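## Task

Put the wooden block and the plastic hook into the plastic tray, one item per pocket, each resting on the bottom of its pocket and positioned and oriented the way the reference image 'manual' shows. Every item is judged separately. The tray must end up still upright on the table, and nothing may be tipped over.

## Robot and tools

Robot: two arms, left_arm and right_arm. Each has six joints, in this fixed order: waist, shoulder, elbow, wrist pitch, wrist yaw, wrist roll. A two-finger gripper follows them. Stated joint ranges in rad: waist -2.880 to 2.880, shoulder 0.000 to 3.142, elbow 0.000 to 3.019, wrist pitch -1.693 to 1.571, wrist yaw -1.571 to 1.571, wrist roll -2.094 to 2.094. A real limit may differ from these by up to 0.084 rad. The drives are cheap, with gear play, and the wrists are weak.

Frame: the scene frame. Its origin is at table-top height, midway between the nominal arm bases. +x points out over the table, +z points up, and left_arm is on the +y side; image left and right do not follow these names. Calibrated bases: left_arm at (+0.017, +0.308, 0) m, right_arm at (+0.005, -0.233, 0) m, both nearly unrotated. Gripper axes: the fingers point along +z and open and close along y. end_effector_position is the point between the pads, about 1 cm short of the tips. Printed hand poses can be off by a few cm, more at long reach.

execute_actions(actions, cameras): actions is a list of up to 15 actions. Each action is a list of up to 15 rows, one per 1/30 s step. A short action repeats its last row until 15 steps have run. A row is one list covering both arms: 14 numbers in [-1, 1]. The first 6 are left_arm's joint offsets and the 7th is its opening; the next 7 do the same for right_arm. Joint values are offsets, not poses. They count from the Joint targets as they stood when that action began, not from the previous row, so repeating a row pushes further. Scale: 1.0 equals 2.811 rad for waist and shoulder, 2.53 for elbow, 2.575 for wrist pitch, 8.12 for wrist yaw and 9.528 for wrist roll. Opening is absolute: +1 is fully open, -1 is closed. Send the current opening again to keep a gripper as it is, because 0 means half open. An action asking a joint more than 0.084 rad past its range is refused for both arms. cameras takes a list of names, ["all"], or []. By default images come only with an empty actions list.

move(target, speed, blend, opening_speed, grip_force, blocking, cameras): target is either one 14-number row or a list of up to 15 rows, in the same layout and scale as above. Every row is an offset from the Joint targets at the start of the move, not from the row before. Joints move together along interpolated paths, with no collision avoidance. speed is in rad/s for the joint with the farthest to go: 0.01 to 12.57, default 0.5, given once or once per target. blend in rad rounds corners between list targets; 0 stops at each. opening_speed is how fast the opening changes, per second on the -1 to +1 scale, at least 0.2. grip_force is in newtons per pad, 10 to 50, given once or one per arm; it stays in effect, and lower forces close slowly. blocking=false returns after about 0.5 s while the motion continues. The result adds a move: line: done, off_target, moving, held or fault, plus limits=held if steps were withheld. Neither done nor off_target tells you about contact.

wait(seconds 0 to 10): holds the last command and lets a running move continue. stop(): brakes a running move. zoom_image(camera, region): region is [x0, y0, x1, y1] in pixels of that camera's latest image, at most 504 by 504. Cameras: cam_head_left, cam_head_right (896x504), cam_left_wrist, cam_right_wrist (672x504, fisheye). show_instructions() shows the reference picture. finished_scene(scene) takes the number of the current scene and ends it for good.

Result lines: Joint positions and Joint velocities give one block per arm, joints in rad or rad/s, then the pad gap in m (0.094 when fully open). Joint targets is the base for your next offsets. Tool commands lists current gripper commands. end_effector_position and end_effector_quat_wxyz are in the scene frame. grip_measured is the opening on the command scale; it reads a little wide when empty and narrower than the part under a squeeze. grip_effort_nm is motor effort, negative when closing; it is not a pad force. Joint torques are in N m, and positive means toward larger angles. "joint sent to its limit" means a joint reached its end. "joint command not followed" means the clearance check changed or withheld targets. MOTOR HOT means a motor is at 85 C or above. At 100 C an OVER-TEMPERATURE FAULT drops that arm for 30 to 60 s or more. Calls that run actions also list joint positions at some of the steps.

Cautions: the speed at which each joint's target can lead its measured angle is capped per step, and a hand target over 110 mm away gets scaled back, so big motions can take several actions. Close slowly on fragile parts and release by commanding well above grip_measured. Never let the two arms or grippers press on each other. Do not drop parts, release them while they are moving, slam or push hard, or knock the container over. Anything left off the table fails the task. Avoid long stretched-out holds and pushes into unreachable poses, which heat the motors. To end a push, command targets back past the measured positions. Loose objects may sometimes be nudged by outside disturbances.

Each tool is called after ">>>" by a JSON object that holds its "api" and its "payload".

Reference images:

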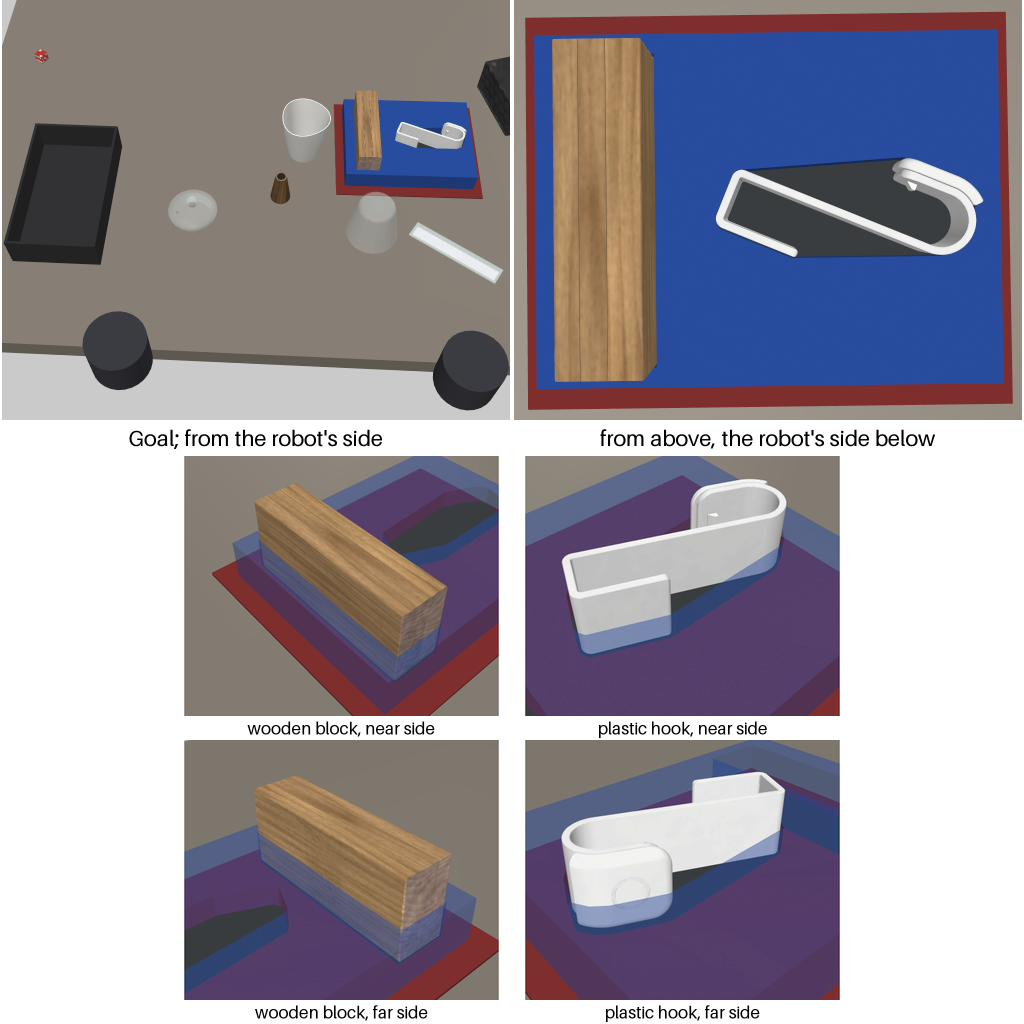

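## Session

>>> {"api": "execute_actions", "payload": {"actions": []}}

Scene clock: 0.00 s.
left_arm: end_effector_position=(+0.4845, +0.5994, +0.2878) grip_measured=+1.000 grip_effort_nm=n/a end_effector_quat_wxyz=(-0.314, +0.793, -0.463, -0.242) | right_arm: end_effector_position=(+0.5534, +0.1582, +0.1401) grip_measured=+1.000 grip_effort_nm=n/a end_effector_quat_wxyz=(+0.213, -0.005, +0.972, +0.097)
Joint positions: left_arm=[0.33 1.638 1.574 -1.297 -0.793 -1.665 0.094] | right_arm=[0.622 1.867 1.571 -0.811 0.096 0.612 0.094]
Joint velocities: within noise
Joint torques (N m): no reading
Motor temperatures (°C): left_arm=[24 29 35 25 26 26 26] | right_arm=[24 29 46 27 24 26 26]
Heat: left arm: hottest elbow 35 °C; right arm: hottest elbow 46 °C.
Joint targets: left_arm=[0.331 1.633 1.606 -1.289 -0.797 -1.660] | right_arm=[0.622 1.854 1.606 -0.800 0.100 0.608]
Tool commands: left_gripper/opening=+1.0 right_gripper/opening=+1.0
camera_calibration:
cam_left_wrist: T_world_to_cam=[[0.906472, 0.341903, 0.247813, -0.719896], [0.422012, -0.753872, -0.503571, 0.446476], [0.0146472, 0.561053, -0.82765, 0.00523673], [0, 0, 0, 1]] pos_world=[0.464071, 0.579782, 0.407566]
cam_right_wrist: T_world_to_cam=[[-0.010227, -0.982392, -0.186551, 0.182848], [-0.99328, 0.0314897, -0.111374, 0.606869], [0.115287, 0.184159, -0.976112, 0.16355], [0, 0, 0, 1]] pos_world=[0.585805, 0.130399, 0.261343]

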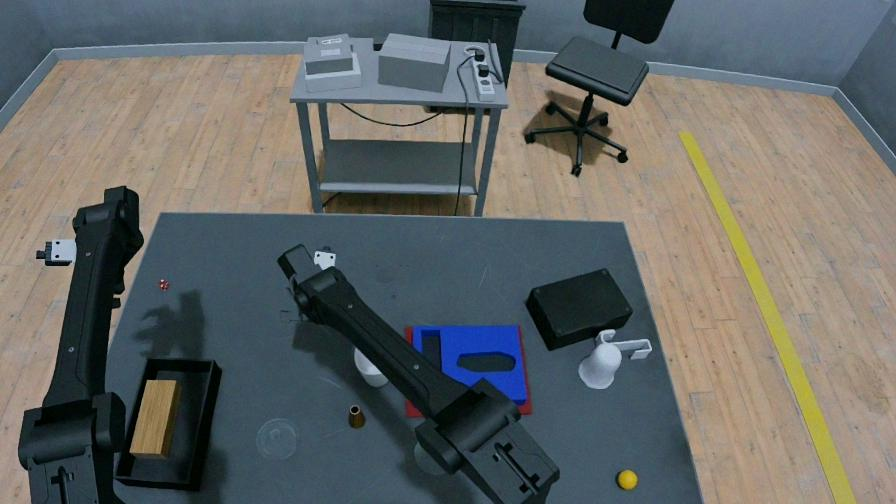

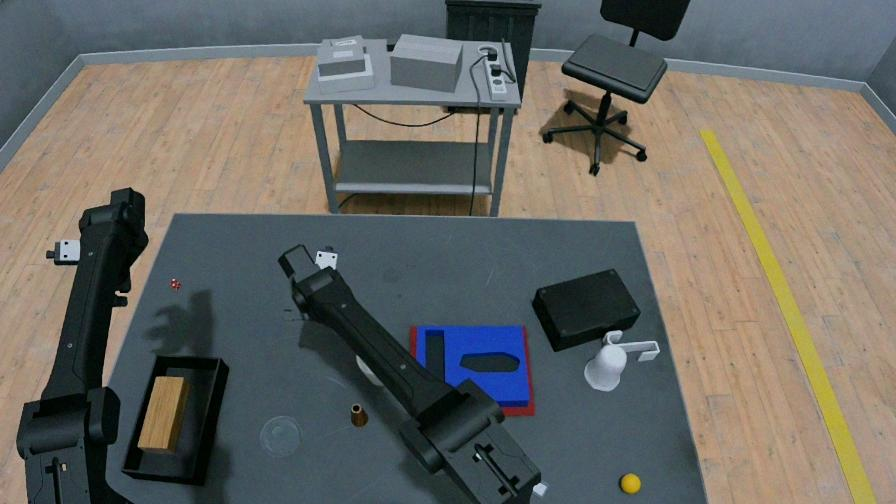

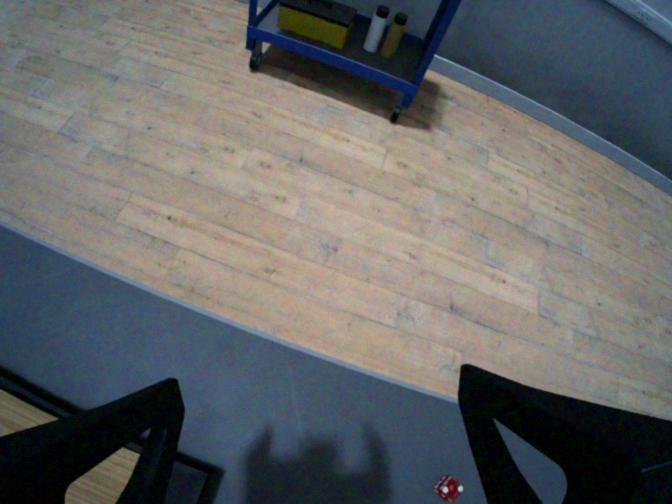

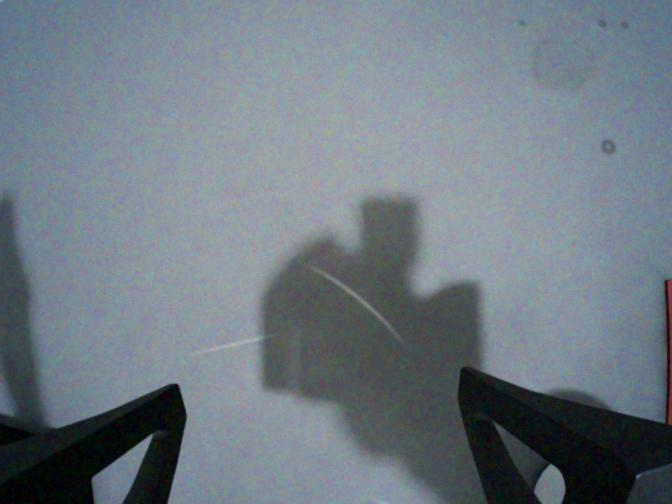

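>>> {"api": "zoom_image", "payload": {"camera": "cam_head_right", "region": [510, 250, 700, 410]}}

>>> {"api": "zoom_image", "payload": {"camera": "cam_head_left", "region": [510, 250, 700, 410]}}

>>> {"api": "zoom_image", "payload": {"camera": "cam_head_right", "region": [90, 330, 300, 500]}}

>>> {"api": "zoom_image", "payload": {"camera": "cam_head_right", "region": [330, 300, 560, 504]}}

Scaled by 2.653 from the camera's 896x504 image, which has a finer 1280x720 frame.

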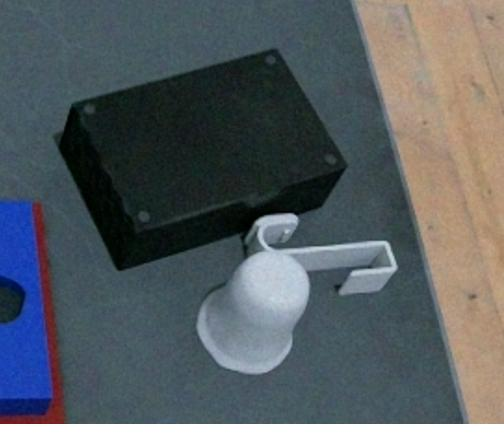

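Scaled by 2.653 from the camera's 896x504 image, which has a finer 1280x720 frame.

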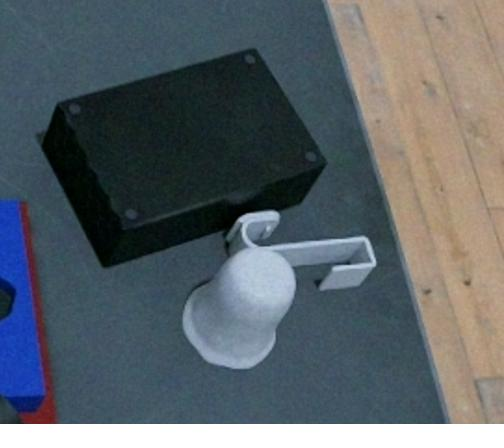

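Scaled by 2.400 from the camera's 896x504 image, which has a finer 1280x720 frame.

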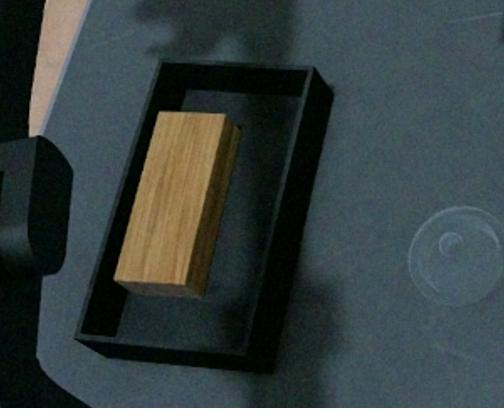

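Scaled by 2.191 from the camera's 896x504 image, which has a finer 1280x720 frame.

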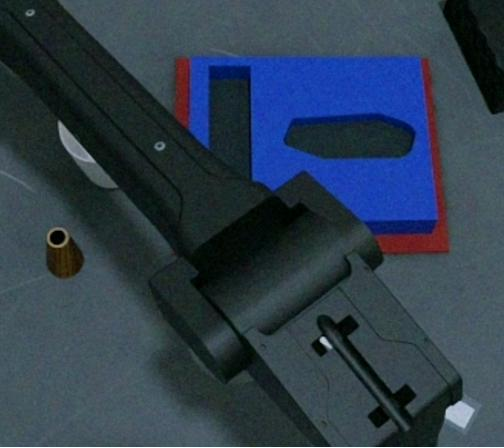

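>>> {"api": "move", "payload": {"target": [[0.02455,-0.08289,-0.08142,-0.05087,0.04889,0.09026,1,0,-0.10815,-0.00237,-0.15534,-0.00616,-0.03233,1],[0.05763,-0.16507,-0.17945,-0.10252,0.09815,0.17422,1,-0.41871,-0.10174,-0.05731,-0.25786,-0.01232,-0.06381,1]], "speed": [0.8,0.9], "blend": [0.05,0], "cameras": ["all"]}}

Scene clock: 248.23 s.
left_arm: end_effector_position=(+0.3026, +0.4573, +0.2463) grip_measured=+1.000 grip_effort_nm=-0.03 end_effector_quat_wxyz=(-0.008, -0.246, +0.969, +0.002) | right_arm: end_effector_position=(+0.4089, -0.4725, +0.2211) grip_measured=+1.000 grip_effort_nm=-0.01 end_effector_quat_wxyz=(+0.002, +0.273, +0.962, -0.001)
Joint positions: left_arm=[0.478 1.19 1.155 -1.55 -0.008 -0.019 0.094] | right_arm=[-0.557 1.567 1.461 -1.46 0.001 0.02 0.094]
Joint torques (N m): left_arm=[1.2 -5.95 8.9 0.24 0.13 0.11] | right_arm=[2.02 -12.34 8.27 -0.49 -0.05 -0.31]
Motor temperatures (°C): left_arm=[24 35 56 25 27 26 26] | right_arm=[24 38 60 27 24 26 25]
Heat: left arm: hottest elbow 56 °C; right arm: hottest elbow 60 °C.
Joint targets: left_arm=[0.493 1.169 1.152 -1.553 0.000 0.000] | right_arm=[-0.555 1.568 1.461 -1.464 0.000 0.000]
move: done
camera_calibration:
cam_left_wrist: T_world_to_cam=[[0.436804, -0.899557, 0.000181164, 0.27469], [-0.870739, -0.42276, 0.251173, 0.449067], [-0.225867, -0.109871, -0.967942, 0.467408], [0, 0, 0, 1]] pos_world=[0.376606, 0.488301, 0.339581]
cam_right_wrist: T_world_to_cam=[[-0.572947, -0.81917, 0.0263085, -0.162988], [-0.777033, 0.553125, 0.300454, 0.559295], [-0.260675, 0.151702, -0.953433, 0.5088], [0, 0, 0, 1]] pos_world=[0.473838, -0.520061, 0.321352]

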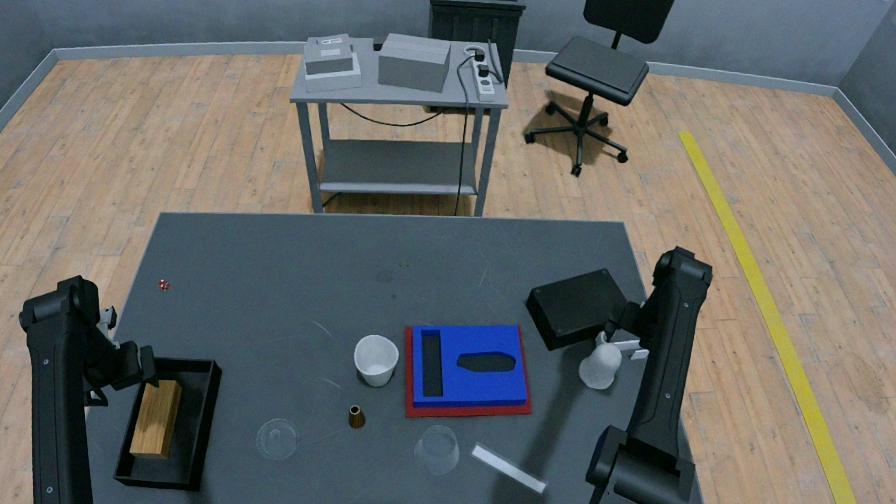

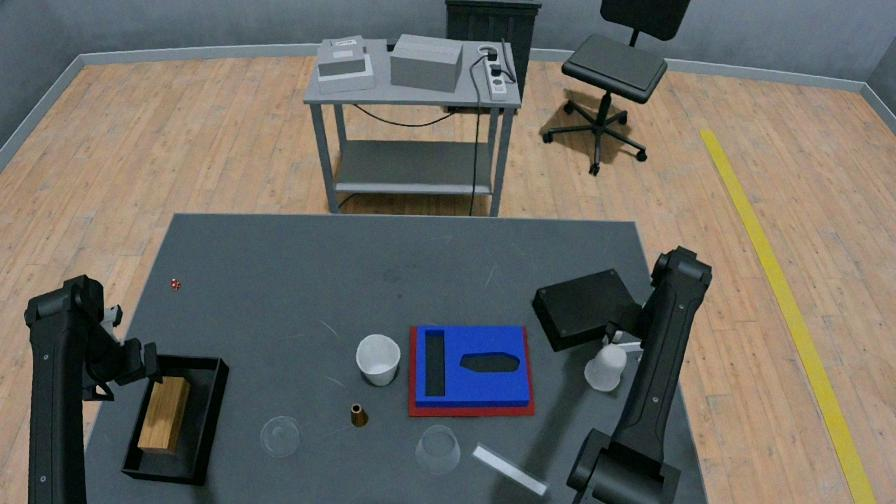

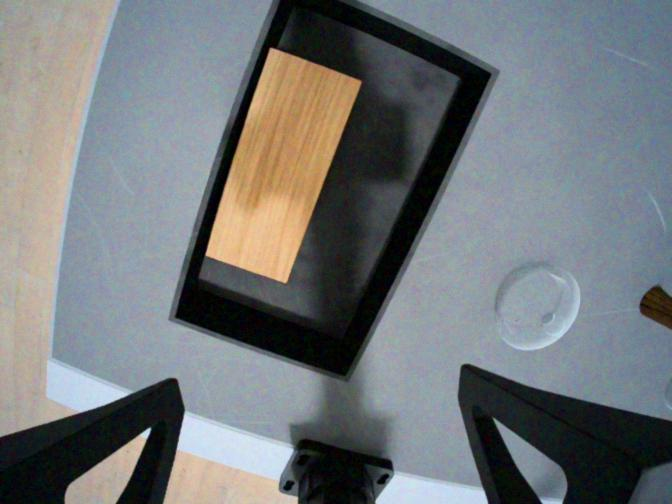

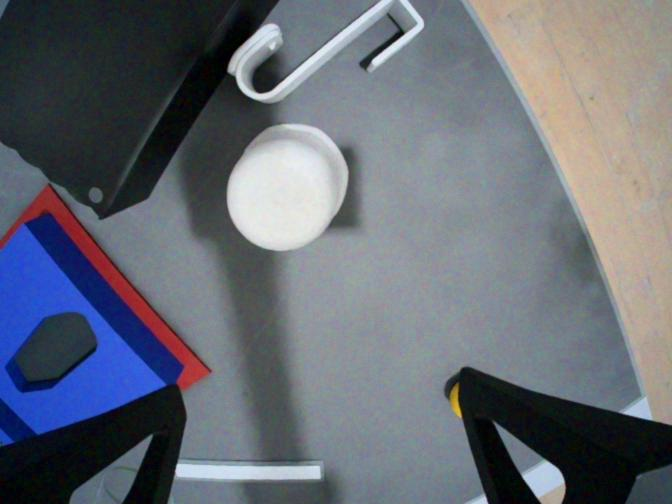

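>>> {"api": "zoom_image", "payload": {"camera": "cam_right_wrist", "region": [200, 0, 460, 130]}}

>>> {"api": "show_instructions", "payload": {}}

Scaled by 1.938 from the camera's 672x504 image, which has a finer 960x720 frame.

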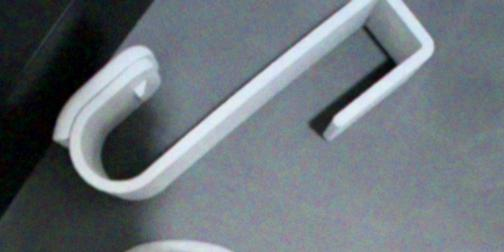

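Reference images for this scene: manual.

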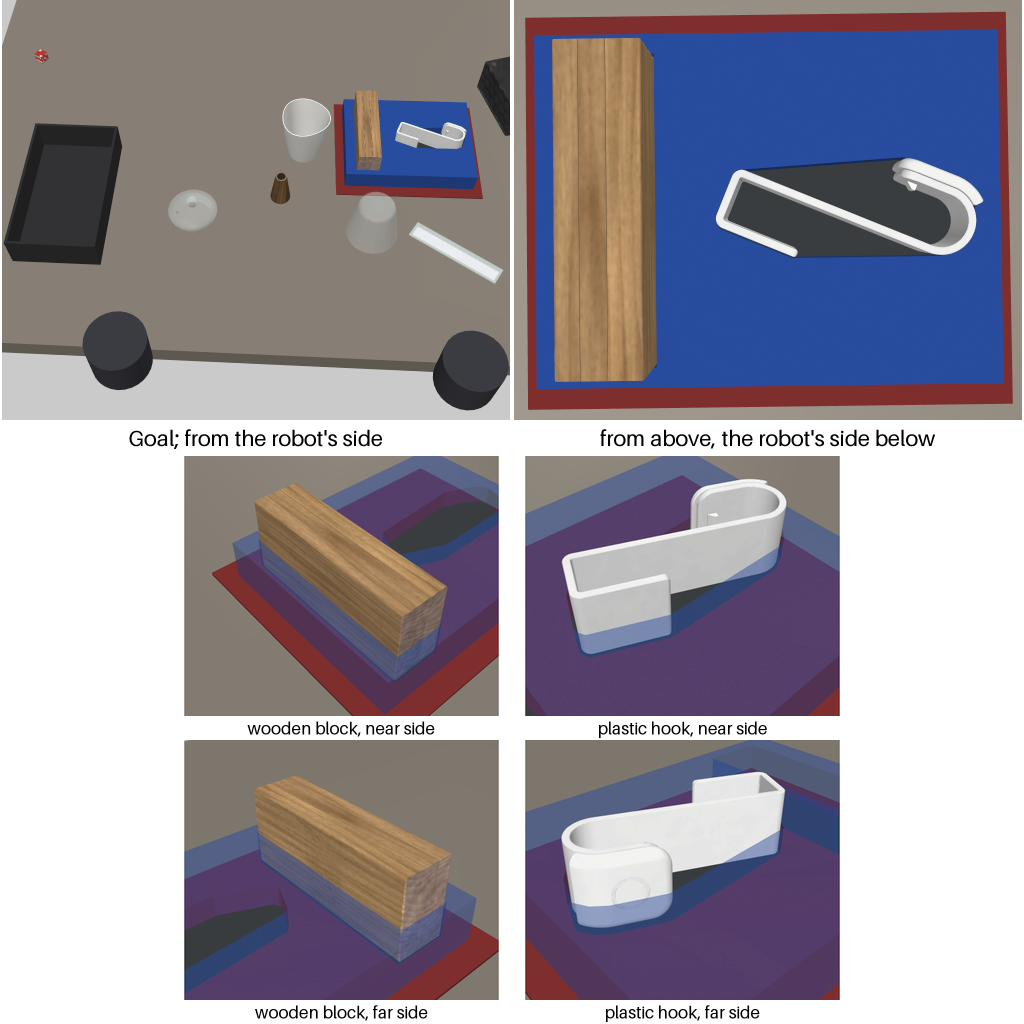

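>>> {"api": "zoom_image", "payload": {"camera": "cam_left_wrist", "region": [150, 0, 510, 390]}}

Scaled by 1.292 from the camera's 672x504 image, which has a finer 960x720 frame.

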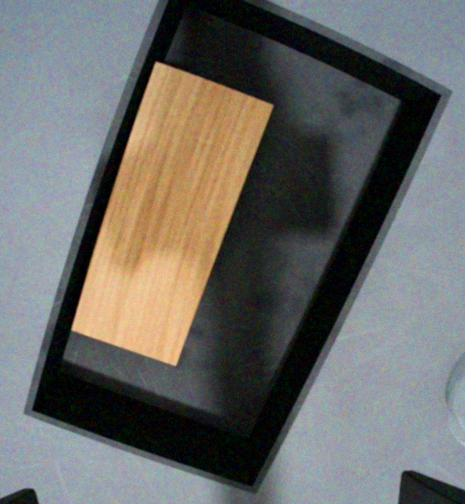

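>>> {"api": "zoom_image", "payload": {"camera": "cam_head_right", "region": [110, 340, 240, 490]}}

>>> {"api": "zoom_image", "payload": {"camera": "cam_head_left", "region": [100, 340, 230, 490]}}

>>> {"api": "zoom_image", "payload": {"camera": "cam_head_right", "region": [380, 300, 560, 430]}}

Scaled by 3.360 from the camera's 896x504 image, which has a finer 1280x720 frame.

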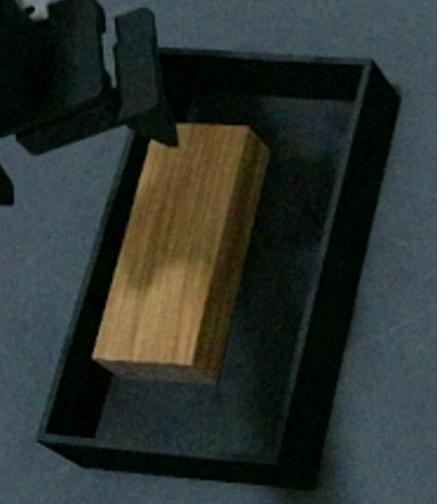

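Scaled by 3.360 from the camera's 896x504 image, which has a finer 1280x720 frame.

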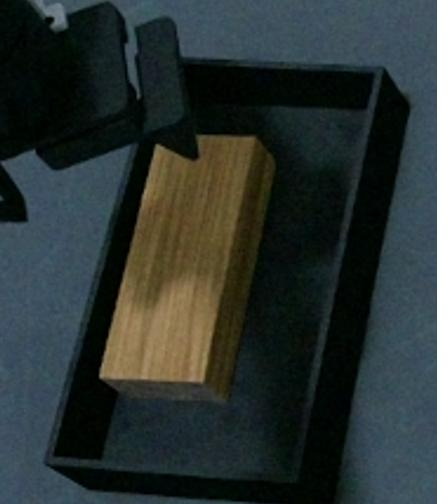

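Scaled by 2.800 from the camera's 896x504 image, which has a finer 1280x720 frame.

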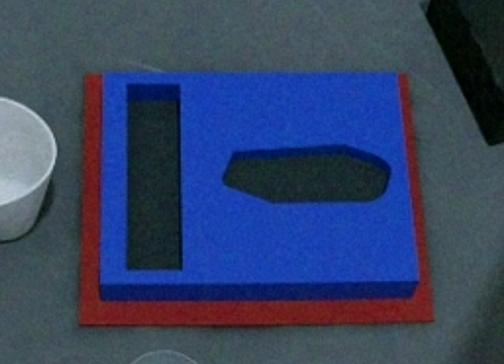

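>>> {"api": "move", "payload": {"target": [[0.03,0.03,-0.07,0.1,0,0.03,1,-0.01885,0.15368,0.13004,0.05204,0,0.09656,-0.574],[0.05123,0.05109,-0.12605,0.18757,0,0.0551,1,-0.01885,0.15546,0.09735,0.08167,0,0.09698,-0.574]], "speed": [0.5,0.4], "blend": [0.03,0], "cameras": ["cam_left_wrist", "cam_right_wrist"]}}

Scene clock: 610.87 s.
left_arm: end_effector_position=(+0.2838, +0.5046, +0.0938) grip_measured=+1.000 grip_effort_nm=-0.03 end_effector_quat_wxyz=(+0.004, -0.063, +0.998, +0.007) | right_arm: end_effector_position=(+0.5132, -0.5667, +0.0857) grip_measured=-0.572 grip_effort_nm=-0.12 end_effector_quat_wxyz=(+0.000, +0.676, +0.737, +0.000)
Joint positions: left_arm=[0.631 1.302 0.835 -1.088 -0.008 0.505 0.094] | right_arm=[-0.603 2.004 1.706 -1.273 0.001 0.905 0.02]
Joint torques (N m): left_arm=[1.61 -3.84 8.08 1.29 0.19 0.08] | right_arm=[0.56 -17.14 7.86 0.34 -0.01 0.05]
Motor temperatures (°C): left_arm=[24 33 48 24 26 26 26] | right_arm=[24 33 54 27 24 26 25]
Heat: left arm: hottest elbow 48 °C; right arm: hottest elbow 54 °C.
Joint targets: left_arm=[0.637 1.313 0.833 -1.070 0.000 0.525] | right_arm=[-0.608 2.005 1.707 -1.254 0.000 0.924]
move: done
camera_calibration:
cam_left_wrist: T_world_to_cam=[[0.0807627, -0.996708, -0.00704976, 0.47627], [-0.970142, -0.0802289, 0.228884, 0.348472], [-0.228697, -0.0116461, -0.973428, 0.272502], [0, 0, 0, 1]] pos_world=[0.361923, 0.505833, 0.188858]
cam_right_wrist: T_world_to_cam=[[-0.999217, -0.0295016, 0.0263795, 0.489535], [-0.0200852, 0.952369, 0.304286, 0.570454], [-0.0340999, 0.303517, -0.952216, 0.390824], [0, 0, 0, 1]] pos_world=[0.513936, -0.647462, 0.185654]
Images, in order (width x height): cam_left_wrist 672x504, cam_right_wrist 672x504.

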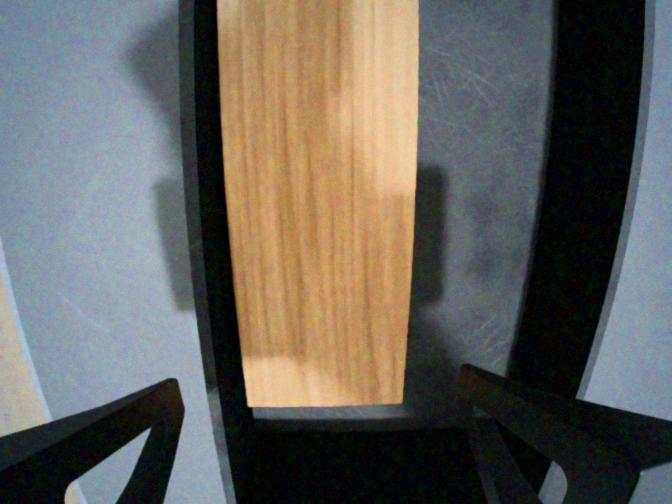

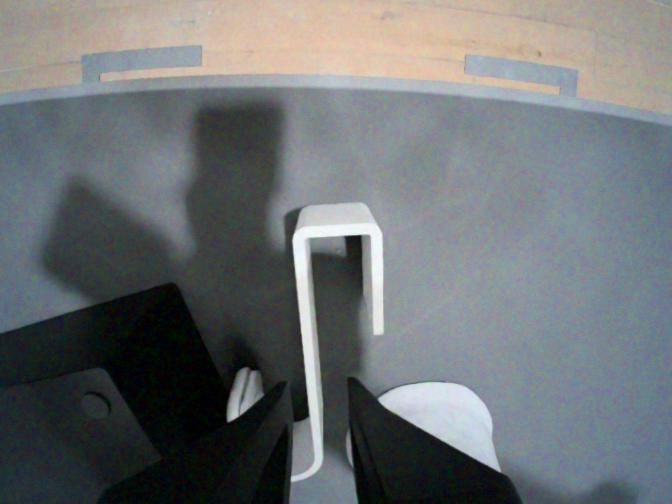

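>>> {"api": "move", "payload": {"target": [[-0.01281,0,0,0,0,0,1,0.01352,0,0,0,0,0,-0.70],[-0.01281,0.03024,-0.02648,0.05375,0,0,1,0.01352,0.00783,-0.03004,0.03728,0,0,-0.70],[-0.02882,0.03024,-0.02648,0.05375,0,0,1,0.01352,0.00783,-0.03004,0.03728,0,0,-1],[-0.02882,-0.00462,0.02253,-0.00777,0,0,1,0.01352,-0.02846,0.09209,-0.10913,0,0,-1]], "speed": [0.2,0.12,0.1,0.25], "grip_force": [50, 30], "opening_speed": 0.6, "cameras": ["cam_left_wrist", "cam_right_wrist"]}}

Scene clock: 764.77 s.
left_arm: end_effector_position=(+0.2952, +0.4838, +0.0865) grip_measured=+1.000 grip_effort_nm=-0.03 end_effector_quat_wxyz=(-0.004, -0.020, +1.000, +0.001) | right_arm: end_effector_position=(+0.5146, -0.5453, +0.1805) grip_measured=-0.894 grip_effort_nm=-0.66 end_effector_quat_wxyz=(-0.017, +0.665, +0.747, -0.003)
Joint positions: left_arm=[0.56 1.32 0.83 -1.087 -0.006 0.521 0.094] | right_arm=[-0.573 1.95 1.875 -1.531 -0.001 0.905 0.005]
Joint torques (N m): left_arm=[0.15 -6.01 12.94 0.25 0.13 0.06] | right_arm=[1.73 -18.2 13 -0.62 0.04 0.02]
Heat: left arm: hottest elbow 48 °C; right arm: hottest elbow 53 °C.
Joint targets: left_arm=[0.556 1.300 0.890 -1.090 0.000 0.525] | right_arm=[-0.570 1.925 1.940 -1.535 0.000 0.924]
grip_force (N): 50, 30
move: off_target (left_arm, right_arm); left_arm: the elbow is farthest, 0.060 rad from its target; right_arm: the elbow is farthest, 0.065 rad from its target
camera_calibration:
cam_left_wrist: T_world_to_cam=[[-0.00508606, -0.999971, 0.00562432, 0.480444], [-0.969276, 0.00631297, 0.245894, 0.315946], [-0.245922, -0.00420089, -0.96928, 0.268933], [0, 0, 0, 1]] pos_world=[0.374819, 0.479565, 0.180281]
cam_right_wrist: T_world_to_cam=[[-0.996657, -0.060904, 0.0544578, 0.465435], [-0.0400291, 0.945085, 0.324364, 0.52403], [-0.0712224, 0.3211, -0.944363, 0.50199], [0, 0, 0, 1]] pos_world=[0.520609, -0.628095, 0.278737]
Images, in order (width x height): cam_left_wrist 672x504, cam_right_wrist 672x504.

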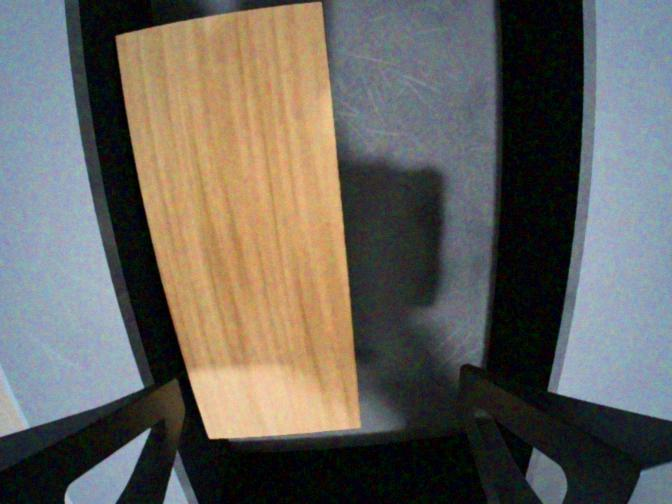

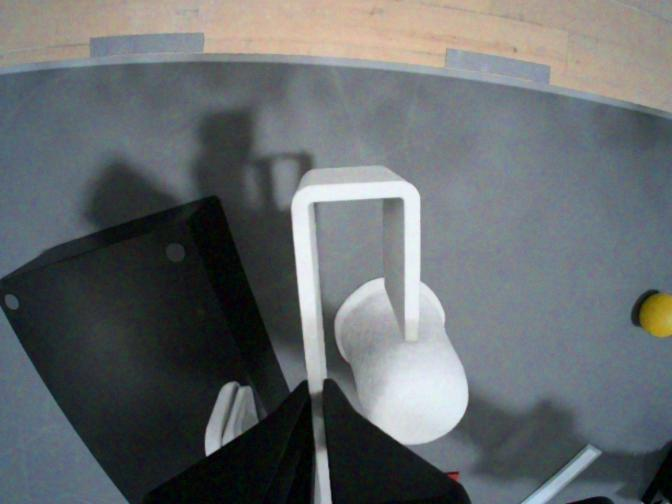

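>>> {"api": "move", "payload": {"target": [[0,0.05229,0.05929,-0.00971,0,-0.00966,0.66,0.31981,0.05977,0.08696,-0.01553,0,0.10558,-1],[0,0.08396,0.0013,0.06602,0,-0.00966,0.66,0.31981,0.08182,-0.03518,0.11107,0,0.10558,-1],[0,0.08396,0.0013,0.06602,0,-0.00966,0.35,0.31981,0.08182,-0.03518,0.11107,0,0.10558,-0.7],[0,0.02312,0.09486,-0.07573,0,-0.00966,0.35,0.31981,0.05336,0.08696,-0.01553,0,0.10558,-0.7]], "speed": [0.7,0.15,0.1,0.25], "opening_speed": 0.6, "cameras": ["cam_left_wrist", "cam_right_wrist"]}}

Scene clock: 858.03 s.
left_arm: end_effector_position=(+0.3352, +0.5086, +0.1501) grip_measured=+0.353 grip_effort_nm=-0.17 end_effector_quat_wxyz=(-0.012, -0.058, +0.998, -0.002) | right_arm: end_effector_position=(+0.6178, -0.0068, +0.1747) grip_measured=-0.702 grip_effort_nm=0.11 end_effector_quat_wxyz=(-0.001, +0.704, +0.710, +0.000)
Joint positions: left_arm=[0.559 1.384 1.072 -1.282 -0.008 0.442 0.064] | right_arm=[0.331 2.099 2.097 -1.571 -0.002 1.916 0.014]
Joint torques (N m): left_arm=[-0.21 -8 13.35 0.23 0.18 -0.15] | right_arm=[1.32 -21.13 13.11 -0.49 0.11 0.03]
Motor temperatures (°C): left_arm=[24 32 58 24 26 26 26] | right_arm=[24 39 62 27 24 26 26]
Heat: left arm: hottest elbow 58 °C; right arm: hottest elbow 62 °C.
Joint targets: left_arm=[0.556 1.365 1.130 -1.285 0.000 0.433] | right_arm=[0.329 2.075 2.160 -1.575 0.000 1.930]
grip_force (N): 50, 30
move: off_target (left_arm, right_arm); target 3's new numbers were sent with left_arm's wrist pitch 0.055 rad from that target; left_arm: the elbow is farthest, 0.058 rad from its target; right_arm: the elbow is farthest, 0.063 rad from its target
camera_calibration:
cam_left_wrist: T_world_to_cam=[[0.0716541, -0.997363, 0.0115208, 0.477115], [-0.963099, -0.0661789, 0.260885, 0.371486], [-0.259435, -0.0297892, -0.965301, 0.357515], [0, 0, 0, 1]] pos_world=[0.416343, 0.511091, 0.242697]
cam_right_wrist: T_world_to_cam=[[-0.998486, 0.0471467, 0.0283482, 0.607799], [0.0535737, 0.950424, 0.306306, -0.0335196], [-0.0125016, 0.307361, -0.951511, 0.295862], [0, 0, 0, 1]] pos_world=[0.612373, -0.0877342, 0.274553]
Images, in order (width x height): cam_left_wrist 672x504, cam_right_wrist 672x504.

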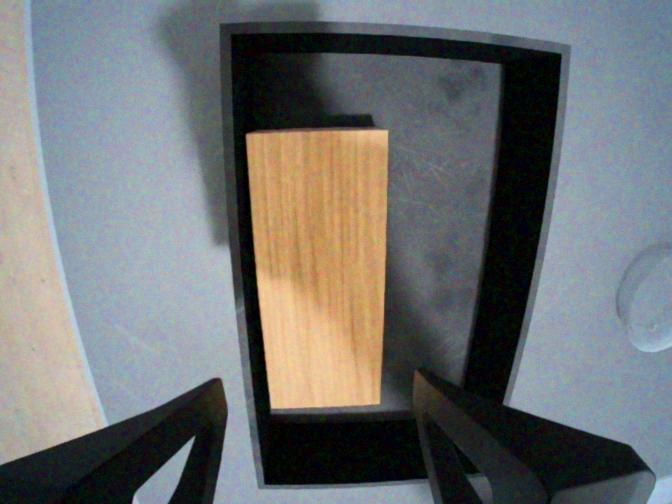

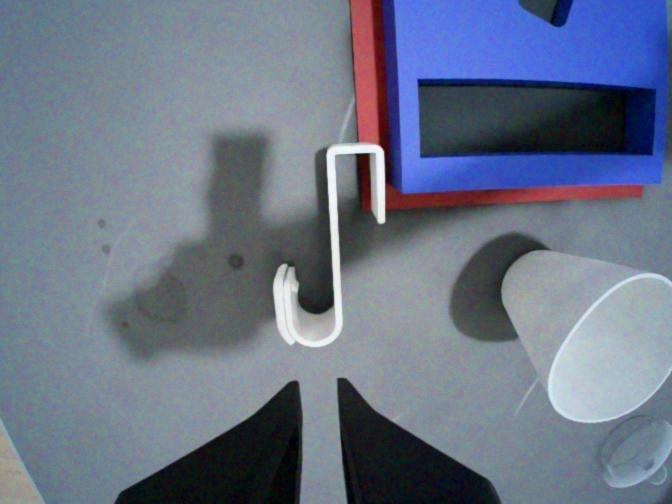

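>>> {"api": "move", "payload": {"target": [[0,0.03984,-0.07206,0.09833,0,0,0.7,0,0.01814,-0.14269,0.13553,0,0,-0.7],[0,0.03984,-0.07206,0.09833,0,0,0.7,0,0.01814,-0.14269,0.13553,0,0,-1],[0,0.03984,-0.07206,0.09833,0,0,0.7,0,0.04674,-0.04901,0.08932,0,0,-1],[0,0.03984,-0.07206,0.09833,0,0,0.7,0,0.05123,-0.07945,0.11068,0,0,-1],[0,0.03984,-0.07206,0.09833,0,0,0.7,0,0.05123,-0.07945,0.11068,0,0,-0.65]], "speed": [0.25,0.1,0.2,0.12,0.1], "opening_speed": 0.6, "cameras": ["cam_left_wrist", "cam_right_wrist"]}}

Scene clock: 956.10 s.
left_arm: end_effector_position=(+0.3411, +0.5123, +0.0789) grip_measured=+0.697 grip_effort_nm=0.13 end_effector_quat_wxyz=(+0.002, -0.058, +0.998, +0.005) | right_arm: end_effector_position=(+0.6375, +0.0005, +0.0449) grip_measured=-0.653 grip_effort_nm=0.11 end_effector_quat_wxyz=(-0.001, +0.702, +0.712, +0.001)
Joint positions: left_arm=[0.559 1.463 0.95 -1.05 -0.008 0.442 0.08] | right_arm=[0.331 2.219 1.958 -1.308 -0.002 1.911 0.016]
Joint torques (N m): left_arm=[0.03 -5.83 7.76 1.16 0.16 -0.14] | right_arm=[1.44 -19.78 8.03 0.17 0.1 0.04]
Motor temperatures (°C): left_arm=[24 33 57 24 26 26 26] | right_arm=[24 38 69 27 24 26 25]
Heat: left arm: hottest elbow 57 °C; right arm: hottest elbow 69 °C.
Joint targets: left_arm=[0.556 1.477 0.948 -1.032 0.000 0.433] | right_arm=[0.329 2.219 1.959 -1.290 0.000 1.930]
grip_force (N): 50, 30
move: done
camera_calibration:
cam_left_wrist: T_world_to_cam=[[0.0714878, -0.997437, -0.00286646, 0.482401], [-0.969542, -0.0701628, 0.234662, 0.402296], [-0.234262, -0.0139963, -0.972073, 0.274246], [0, 0, 0, 1]] pos_world=[0.419803, 0.513229, 0.173566]
cam_right_wrist: T_world_to_cam=[[-0.998771, 0.0424567, 0.0255628, 0.631107], [0.0482672, 0.950331, 0.307475, 0.00154256], [-0.0112387, 0.308331, -0.951213, 0.169534], [0, 0, 0, 1]] pos_world=[0.632163, -0.0805333, 0.144656]
Images, in order (width x height): cam_left_wrist 672x504, cam_right_wrist 672x504.

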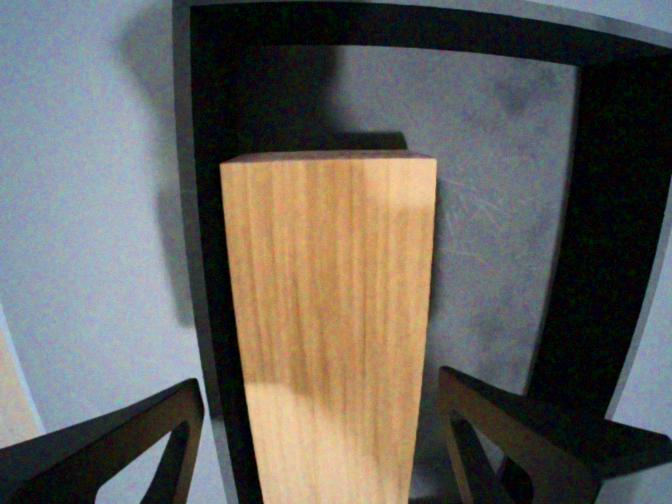

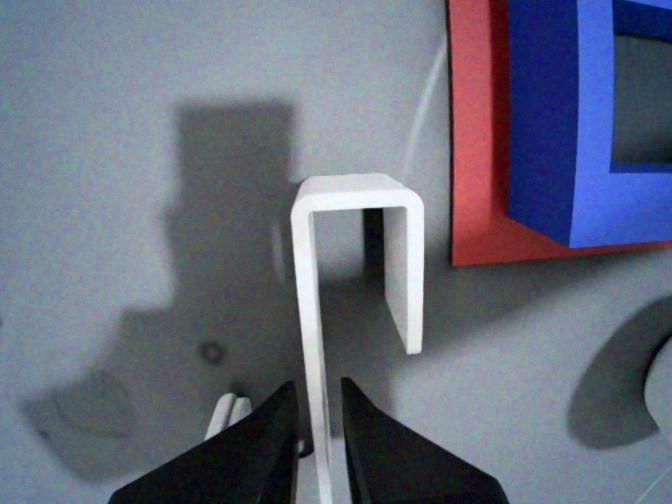

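>>> {"api": "move", "payload": {"target": [[-0.0064,0,0,0,0,0,0.7,0,0,0,0,0,0,-1],[-0.0064,0.02028,-0.01838,0.03922,0,0,0.7,0,-0.01387,0.03043,-0.0214,0,-0.02036,-1],[-0.0064,0.02028,-0.01838,0.03922,0,0,0.35,0,0,0,0,0,-0.02036,-1],[-0.0064,-0.03984,0.07984,-0.10019,0,0,0.35,0,0,0,0,0,-0.02036,-0.65],[-0.0064,-0.03984,0.07984,-0.10019,0,0,0.35,0,-0.02455,0.09921,-0.10214,0,-0.02036,-0.65]], "speed": [0.1,0.12,0.12,0.2,0.3], "opening_speed": 0.6, "cameras": ["cam_left_wrist", "cam_right_wrist"]}}

Scene clock: 1117.53 s.
left_arm: end_effector_position=(+0.3459, +0.5076, +0.1685) grip_measured=+0.353 grip_effort_nm=-0.17 end_effector_quat_wxyz=(+0.008, -0.049, +0.999, +0.009) | right_arm: end_effector_position=(+0.6383, -0.0026, +0.1494) grip_measured=-0.652 grip_effort_nm=0.11 end_effector_quat_wxyz=(-0.001, +0.645, +0.764, +0.001)
Joint positions: left_arm=[0.542 1.363 1.102 -1.286 -0.008 0.445 0.064] | right_arm=[0.326 2.17 2.15 -1.549 -0.002 1.752 0.016]
Joint torques (N m): left_arm=[-0.62 -6.12 12.85 0.24 0.15 -0.13] | right_arm=[1.2 -20.78 13.18 -0.61 0.12 -0.3]
Motor temperatures (°C): left_arm=[24 33 49 24 26 26 26] | right_arm=[24 42 58 27 24 26 25]
Heat: left arm: hottest elbow 49 °C; right arm: hottest elbow 58 °C.
Joint targets: left_arm=[0.538 1.365 1.150 -1.290 0.000 0.433] | right_arm=[0.329 2.150 2.210 -1.553 0.000 1.736]
grip_force (N): 50, 30
move: off_target (left_arm, right_arm); left_arm: the elbow is farthest, 0.048 rad from its target; right_arm: the elbow is farthest, 0.060 rad from its target
camera_calibration:
cam_left_wrist: T_world_to_cam=[[0.0516799, -0.998612, -0.010117, 0.486349], [-0.973755, -0.0526368, 0.221427, 0.380464], [-0.221652, -0.00159183, -0.975124, 0.352237], [0, 0, 0, 1]] pos_world=[0.423418, 0.506262, 0.264151]
cam_right_wrist: T_world_to_cam=[[-0.993383, -0.112077, 0.0250985, 0.625624], [-0.0990152, 0.946437, 0.307333, 0.0663074], [-0.058199, 0.302814, -0.951271, 0.299743], [0, 0, 0, 1]] pos_world=[0.645494, -0.0834044, 0.249056]
Images, in order (width x height): cam_left_wrist 672x504, cam_right_wrist 672x504.

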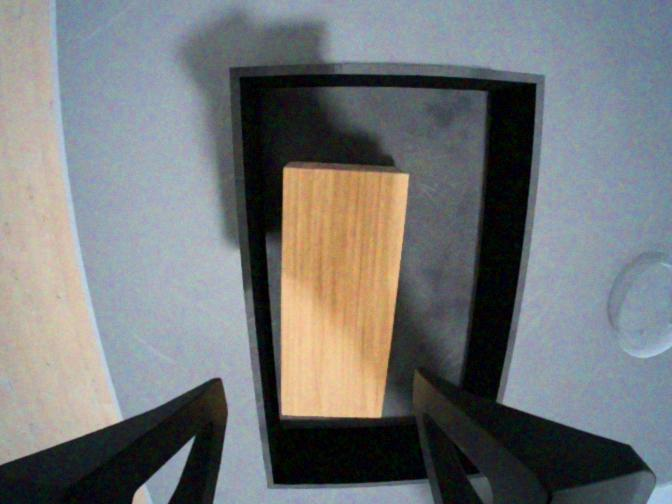

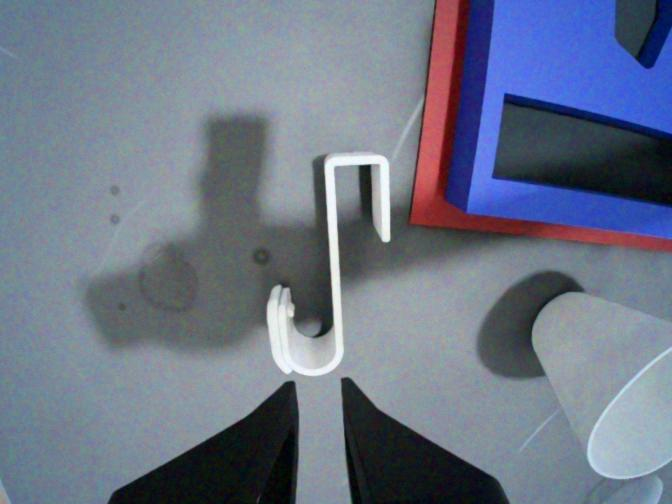

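>>> {"api": "move", "payload": {"target": [[-0.0064,0,0,0,0,0.01238,0.87,-0.13483,-0.07115,-0.10277,0.02058,-0.13042,-0.39935,-0.02],[-0.0064,0.06012,-0.10573,0.1468,0,0.01238,0.87,-0.14621,0.07506,-0.10494,-0.01087,-0.13042,-0.39935,-0.02],[-0.0064,0.06012,-0.10573,0.1468,0,0.01238,0.3,-0.14621,0.07506,-0.10494,-0.01087,-0.13042,-0.39935,-0.02]], "speed": [1.6,0.2,0.1], "opening_speed": 0.6, "cameras": ["cam_left_wrist", "cam_right_wrist"]}}

Scene clock: 1258.93 s.
left_arm: end_effector_position=(+0.3542, +0.5201, +0.0612) grip_measured=+0.299 grip_effort_nm=0.00 end_effector_quat_wxyz=(+0.026, -0.010, +0.999, +0.028) | right_arm: end_effector_position=(+0.6343, -0.1119, +0.0424) grip_measured=-0.022 grip_effort_nm=0.10 end_effector_quat_wxyz=(-0.335, +0.659, -0.543, -0.399)
Joint positions: left_arm=[0.553 1.487 0.921 -0.93 -0.02 0.534 0.061] | right_arm=[-0.07 2.366 1.941 -1.562 -1.047 -2.051 0.046]
Joint torques (N m): left_arm=[-2.02 -3.6 4.63 1.47 0.72 0.1] | right_arm=[0.44 -20.19 7.13 -1.25 -0.7 -0.29]
Motor temperatures (°C): left_arm=[24 34 58 24 26 26 26] | right_arm=[24 41 64 27 24 26 25]
Heat: left arm: hottest elbow 58 °C; right arm: hottest elbow 64 °C.
Joint targets: left_arm=[0.520 1.534 0.882 -0.912 0.000 0.551] | right_arm=[-0.082 2.361 1.944 -1.581 -1.059 -2.069]
grip_force (N): 50, 30
move: off_target (left_arm); target 3's new numbers were sent with left_arm's wrist pitch 0.055 rad from that target; left_arm: the shoulder is farthest, 0.047 rad from its target
camera_calibration:
cam_left_wrist: T_world_to_cam=[[-0.0247748, -0.998468, -0.049472, 0.526704], [-0.982075, 0.0150587, 0.187886, 0.382601], [-0.186853, 0.0532401, -0.980944, 0.209013], [0, 0, 0, 1]] pos_world=[0.427846, 0.509008, 0.159202]
cam_right_wrist: T_world_to_cam=[[0.990023, 0.137571, -0.0304667, -0.615733], [0.0760986, -0.704016, -0.706095, -0.0504803], [-0.118587, 0.696732, -0.707461, 0.30295], [0, 0, 0, 1]] pos_world=[0.649357, -0.161908, 0.159922]
Images, in order (width x height): cam_left_wrist 672x504, cam_right_wrist 672x504.

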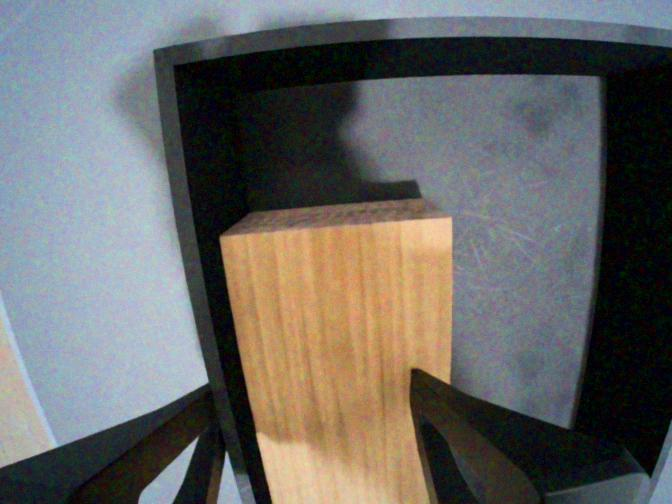

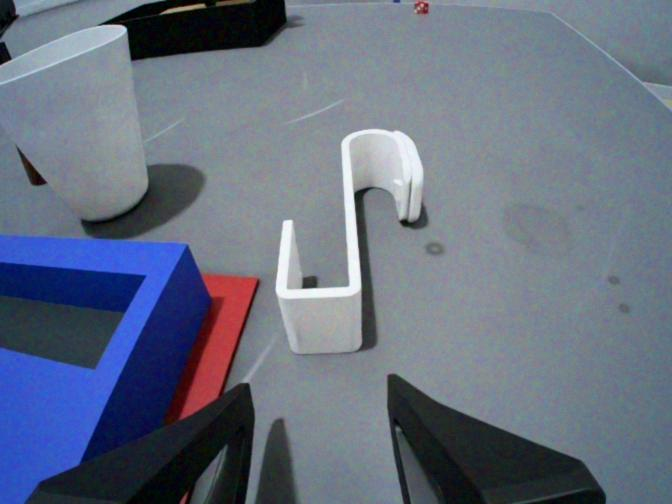

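>>> {"api": "move", "payload": {"target": [-0.0071, -0.0512, 0.0656, -0.104, 0, -0.0037, 0.85, 0.03166, -0.00925, -0.03676, 0.08, -0.0032, 0.0169, -0.02], "speed": 0.3, "cameras": ["cam_left_wrist", "cam_right_wrist"]}}

Scene clock: 1318.10 s.
left_arm: end_effector_position=(+0.3426, +0.4889, +0.1144) grip_measured=+0.848 grip_effort_nm=0.06 end_effector_quat_wxyz=(-0.009, +0.014, +1.000, -0.001) | right_arm: end_effector_position=(+0.6284, -0.0658, +0.0218) grip_measured=-0.022 grip_effort_nm=0.10 end_effector_quat_wxyz=(-0.341, +0.659, -0.538, -0.400)
Joint positions: left_arm=[0.504 1.406 0.994 -1.176 -0.008 0.533 0.087] | right_arm=[-0.001 2.352 1.858 -1.379 -1.082 -1.933 0.046]
Joint torques (N m): left_arm=[-0.21 -7.53 12.7 0.08 0.12 -0.16] | right_arm=[2.2 -21.07 6.24 -0.14 -0.42 0.09]
Motor temperatures (°C): left_arm=[24 32 50 24 27 26 26] | right_arm=[24 39 59 27 26 26 25]
Heat: left arm: hottest elbow 50 °C; right arm: hottest elbow 59 °C.
Joint targets: left_arm=[0.500 1.390 1.048 -1.179 0.000 0.515] | right_arm=[0.007 2.335 1.852 -1.375 -1.085 -1.908]
grip_force (N): 50, 30
move: off_target (left_arm); left_arm: the elbow is farthest, 0.054 rad from its target
camera_calibration:
cam_left_wrist: T_world_to_cam=[[-0.0740585, -0.997201, 0.010286, 0.507336], [-0.963971, 0.0742254, 0.255443, 0.318824], [-0.255491, 0.00900231, -0.966769, 0.304263], [0, 0, 0, 1]] pos_world=[0.422646, 0.479512, 0.207492]
cam_right_wrist: T_world_to_cam=[[0.989844, 0.140944, -0.0185232, -0.61674], [0.08556, -0.694741, -0.714153, -0.0372871], [-0.113524, 0.705315, -0.699745, 0.252713], [0, 0, 0, 1]] pos_world=[0.642356, -0.117221, 0.138782]
Images, in order (width x height): cam_left_wrist 672x504, cam_right_wrist 672x504.

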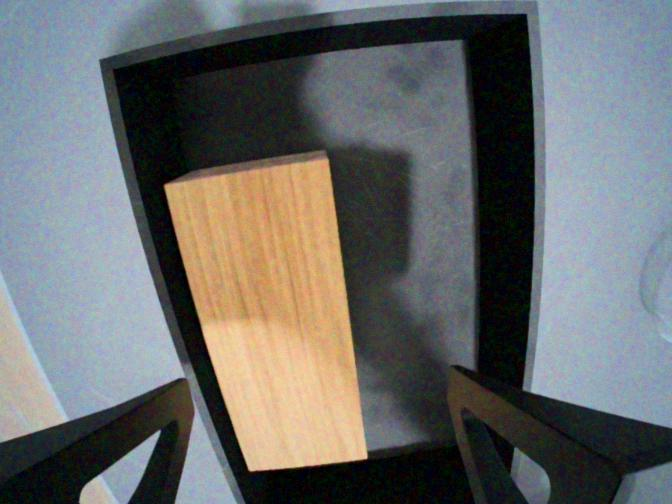

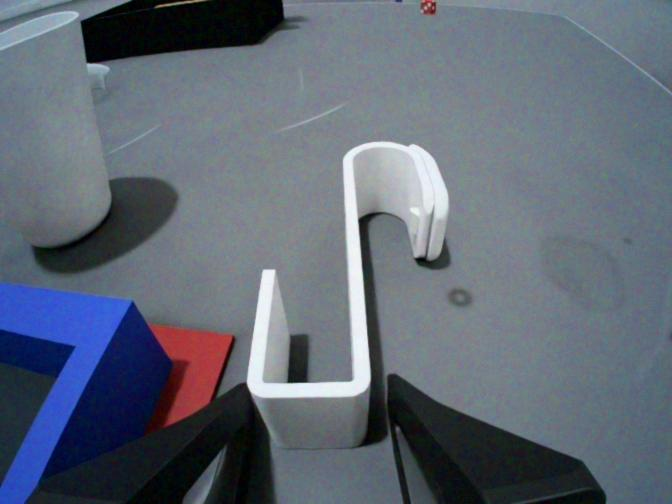

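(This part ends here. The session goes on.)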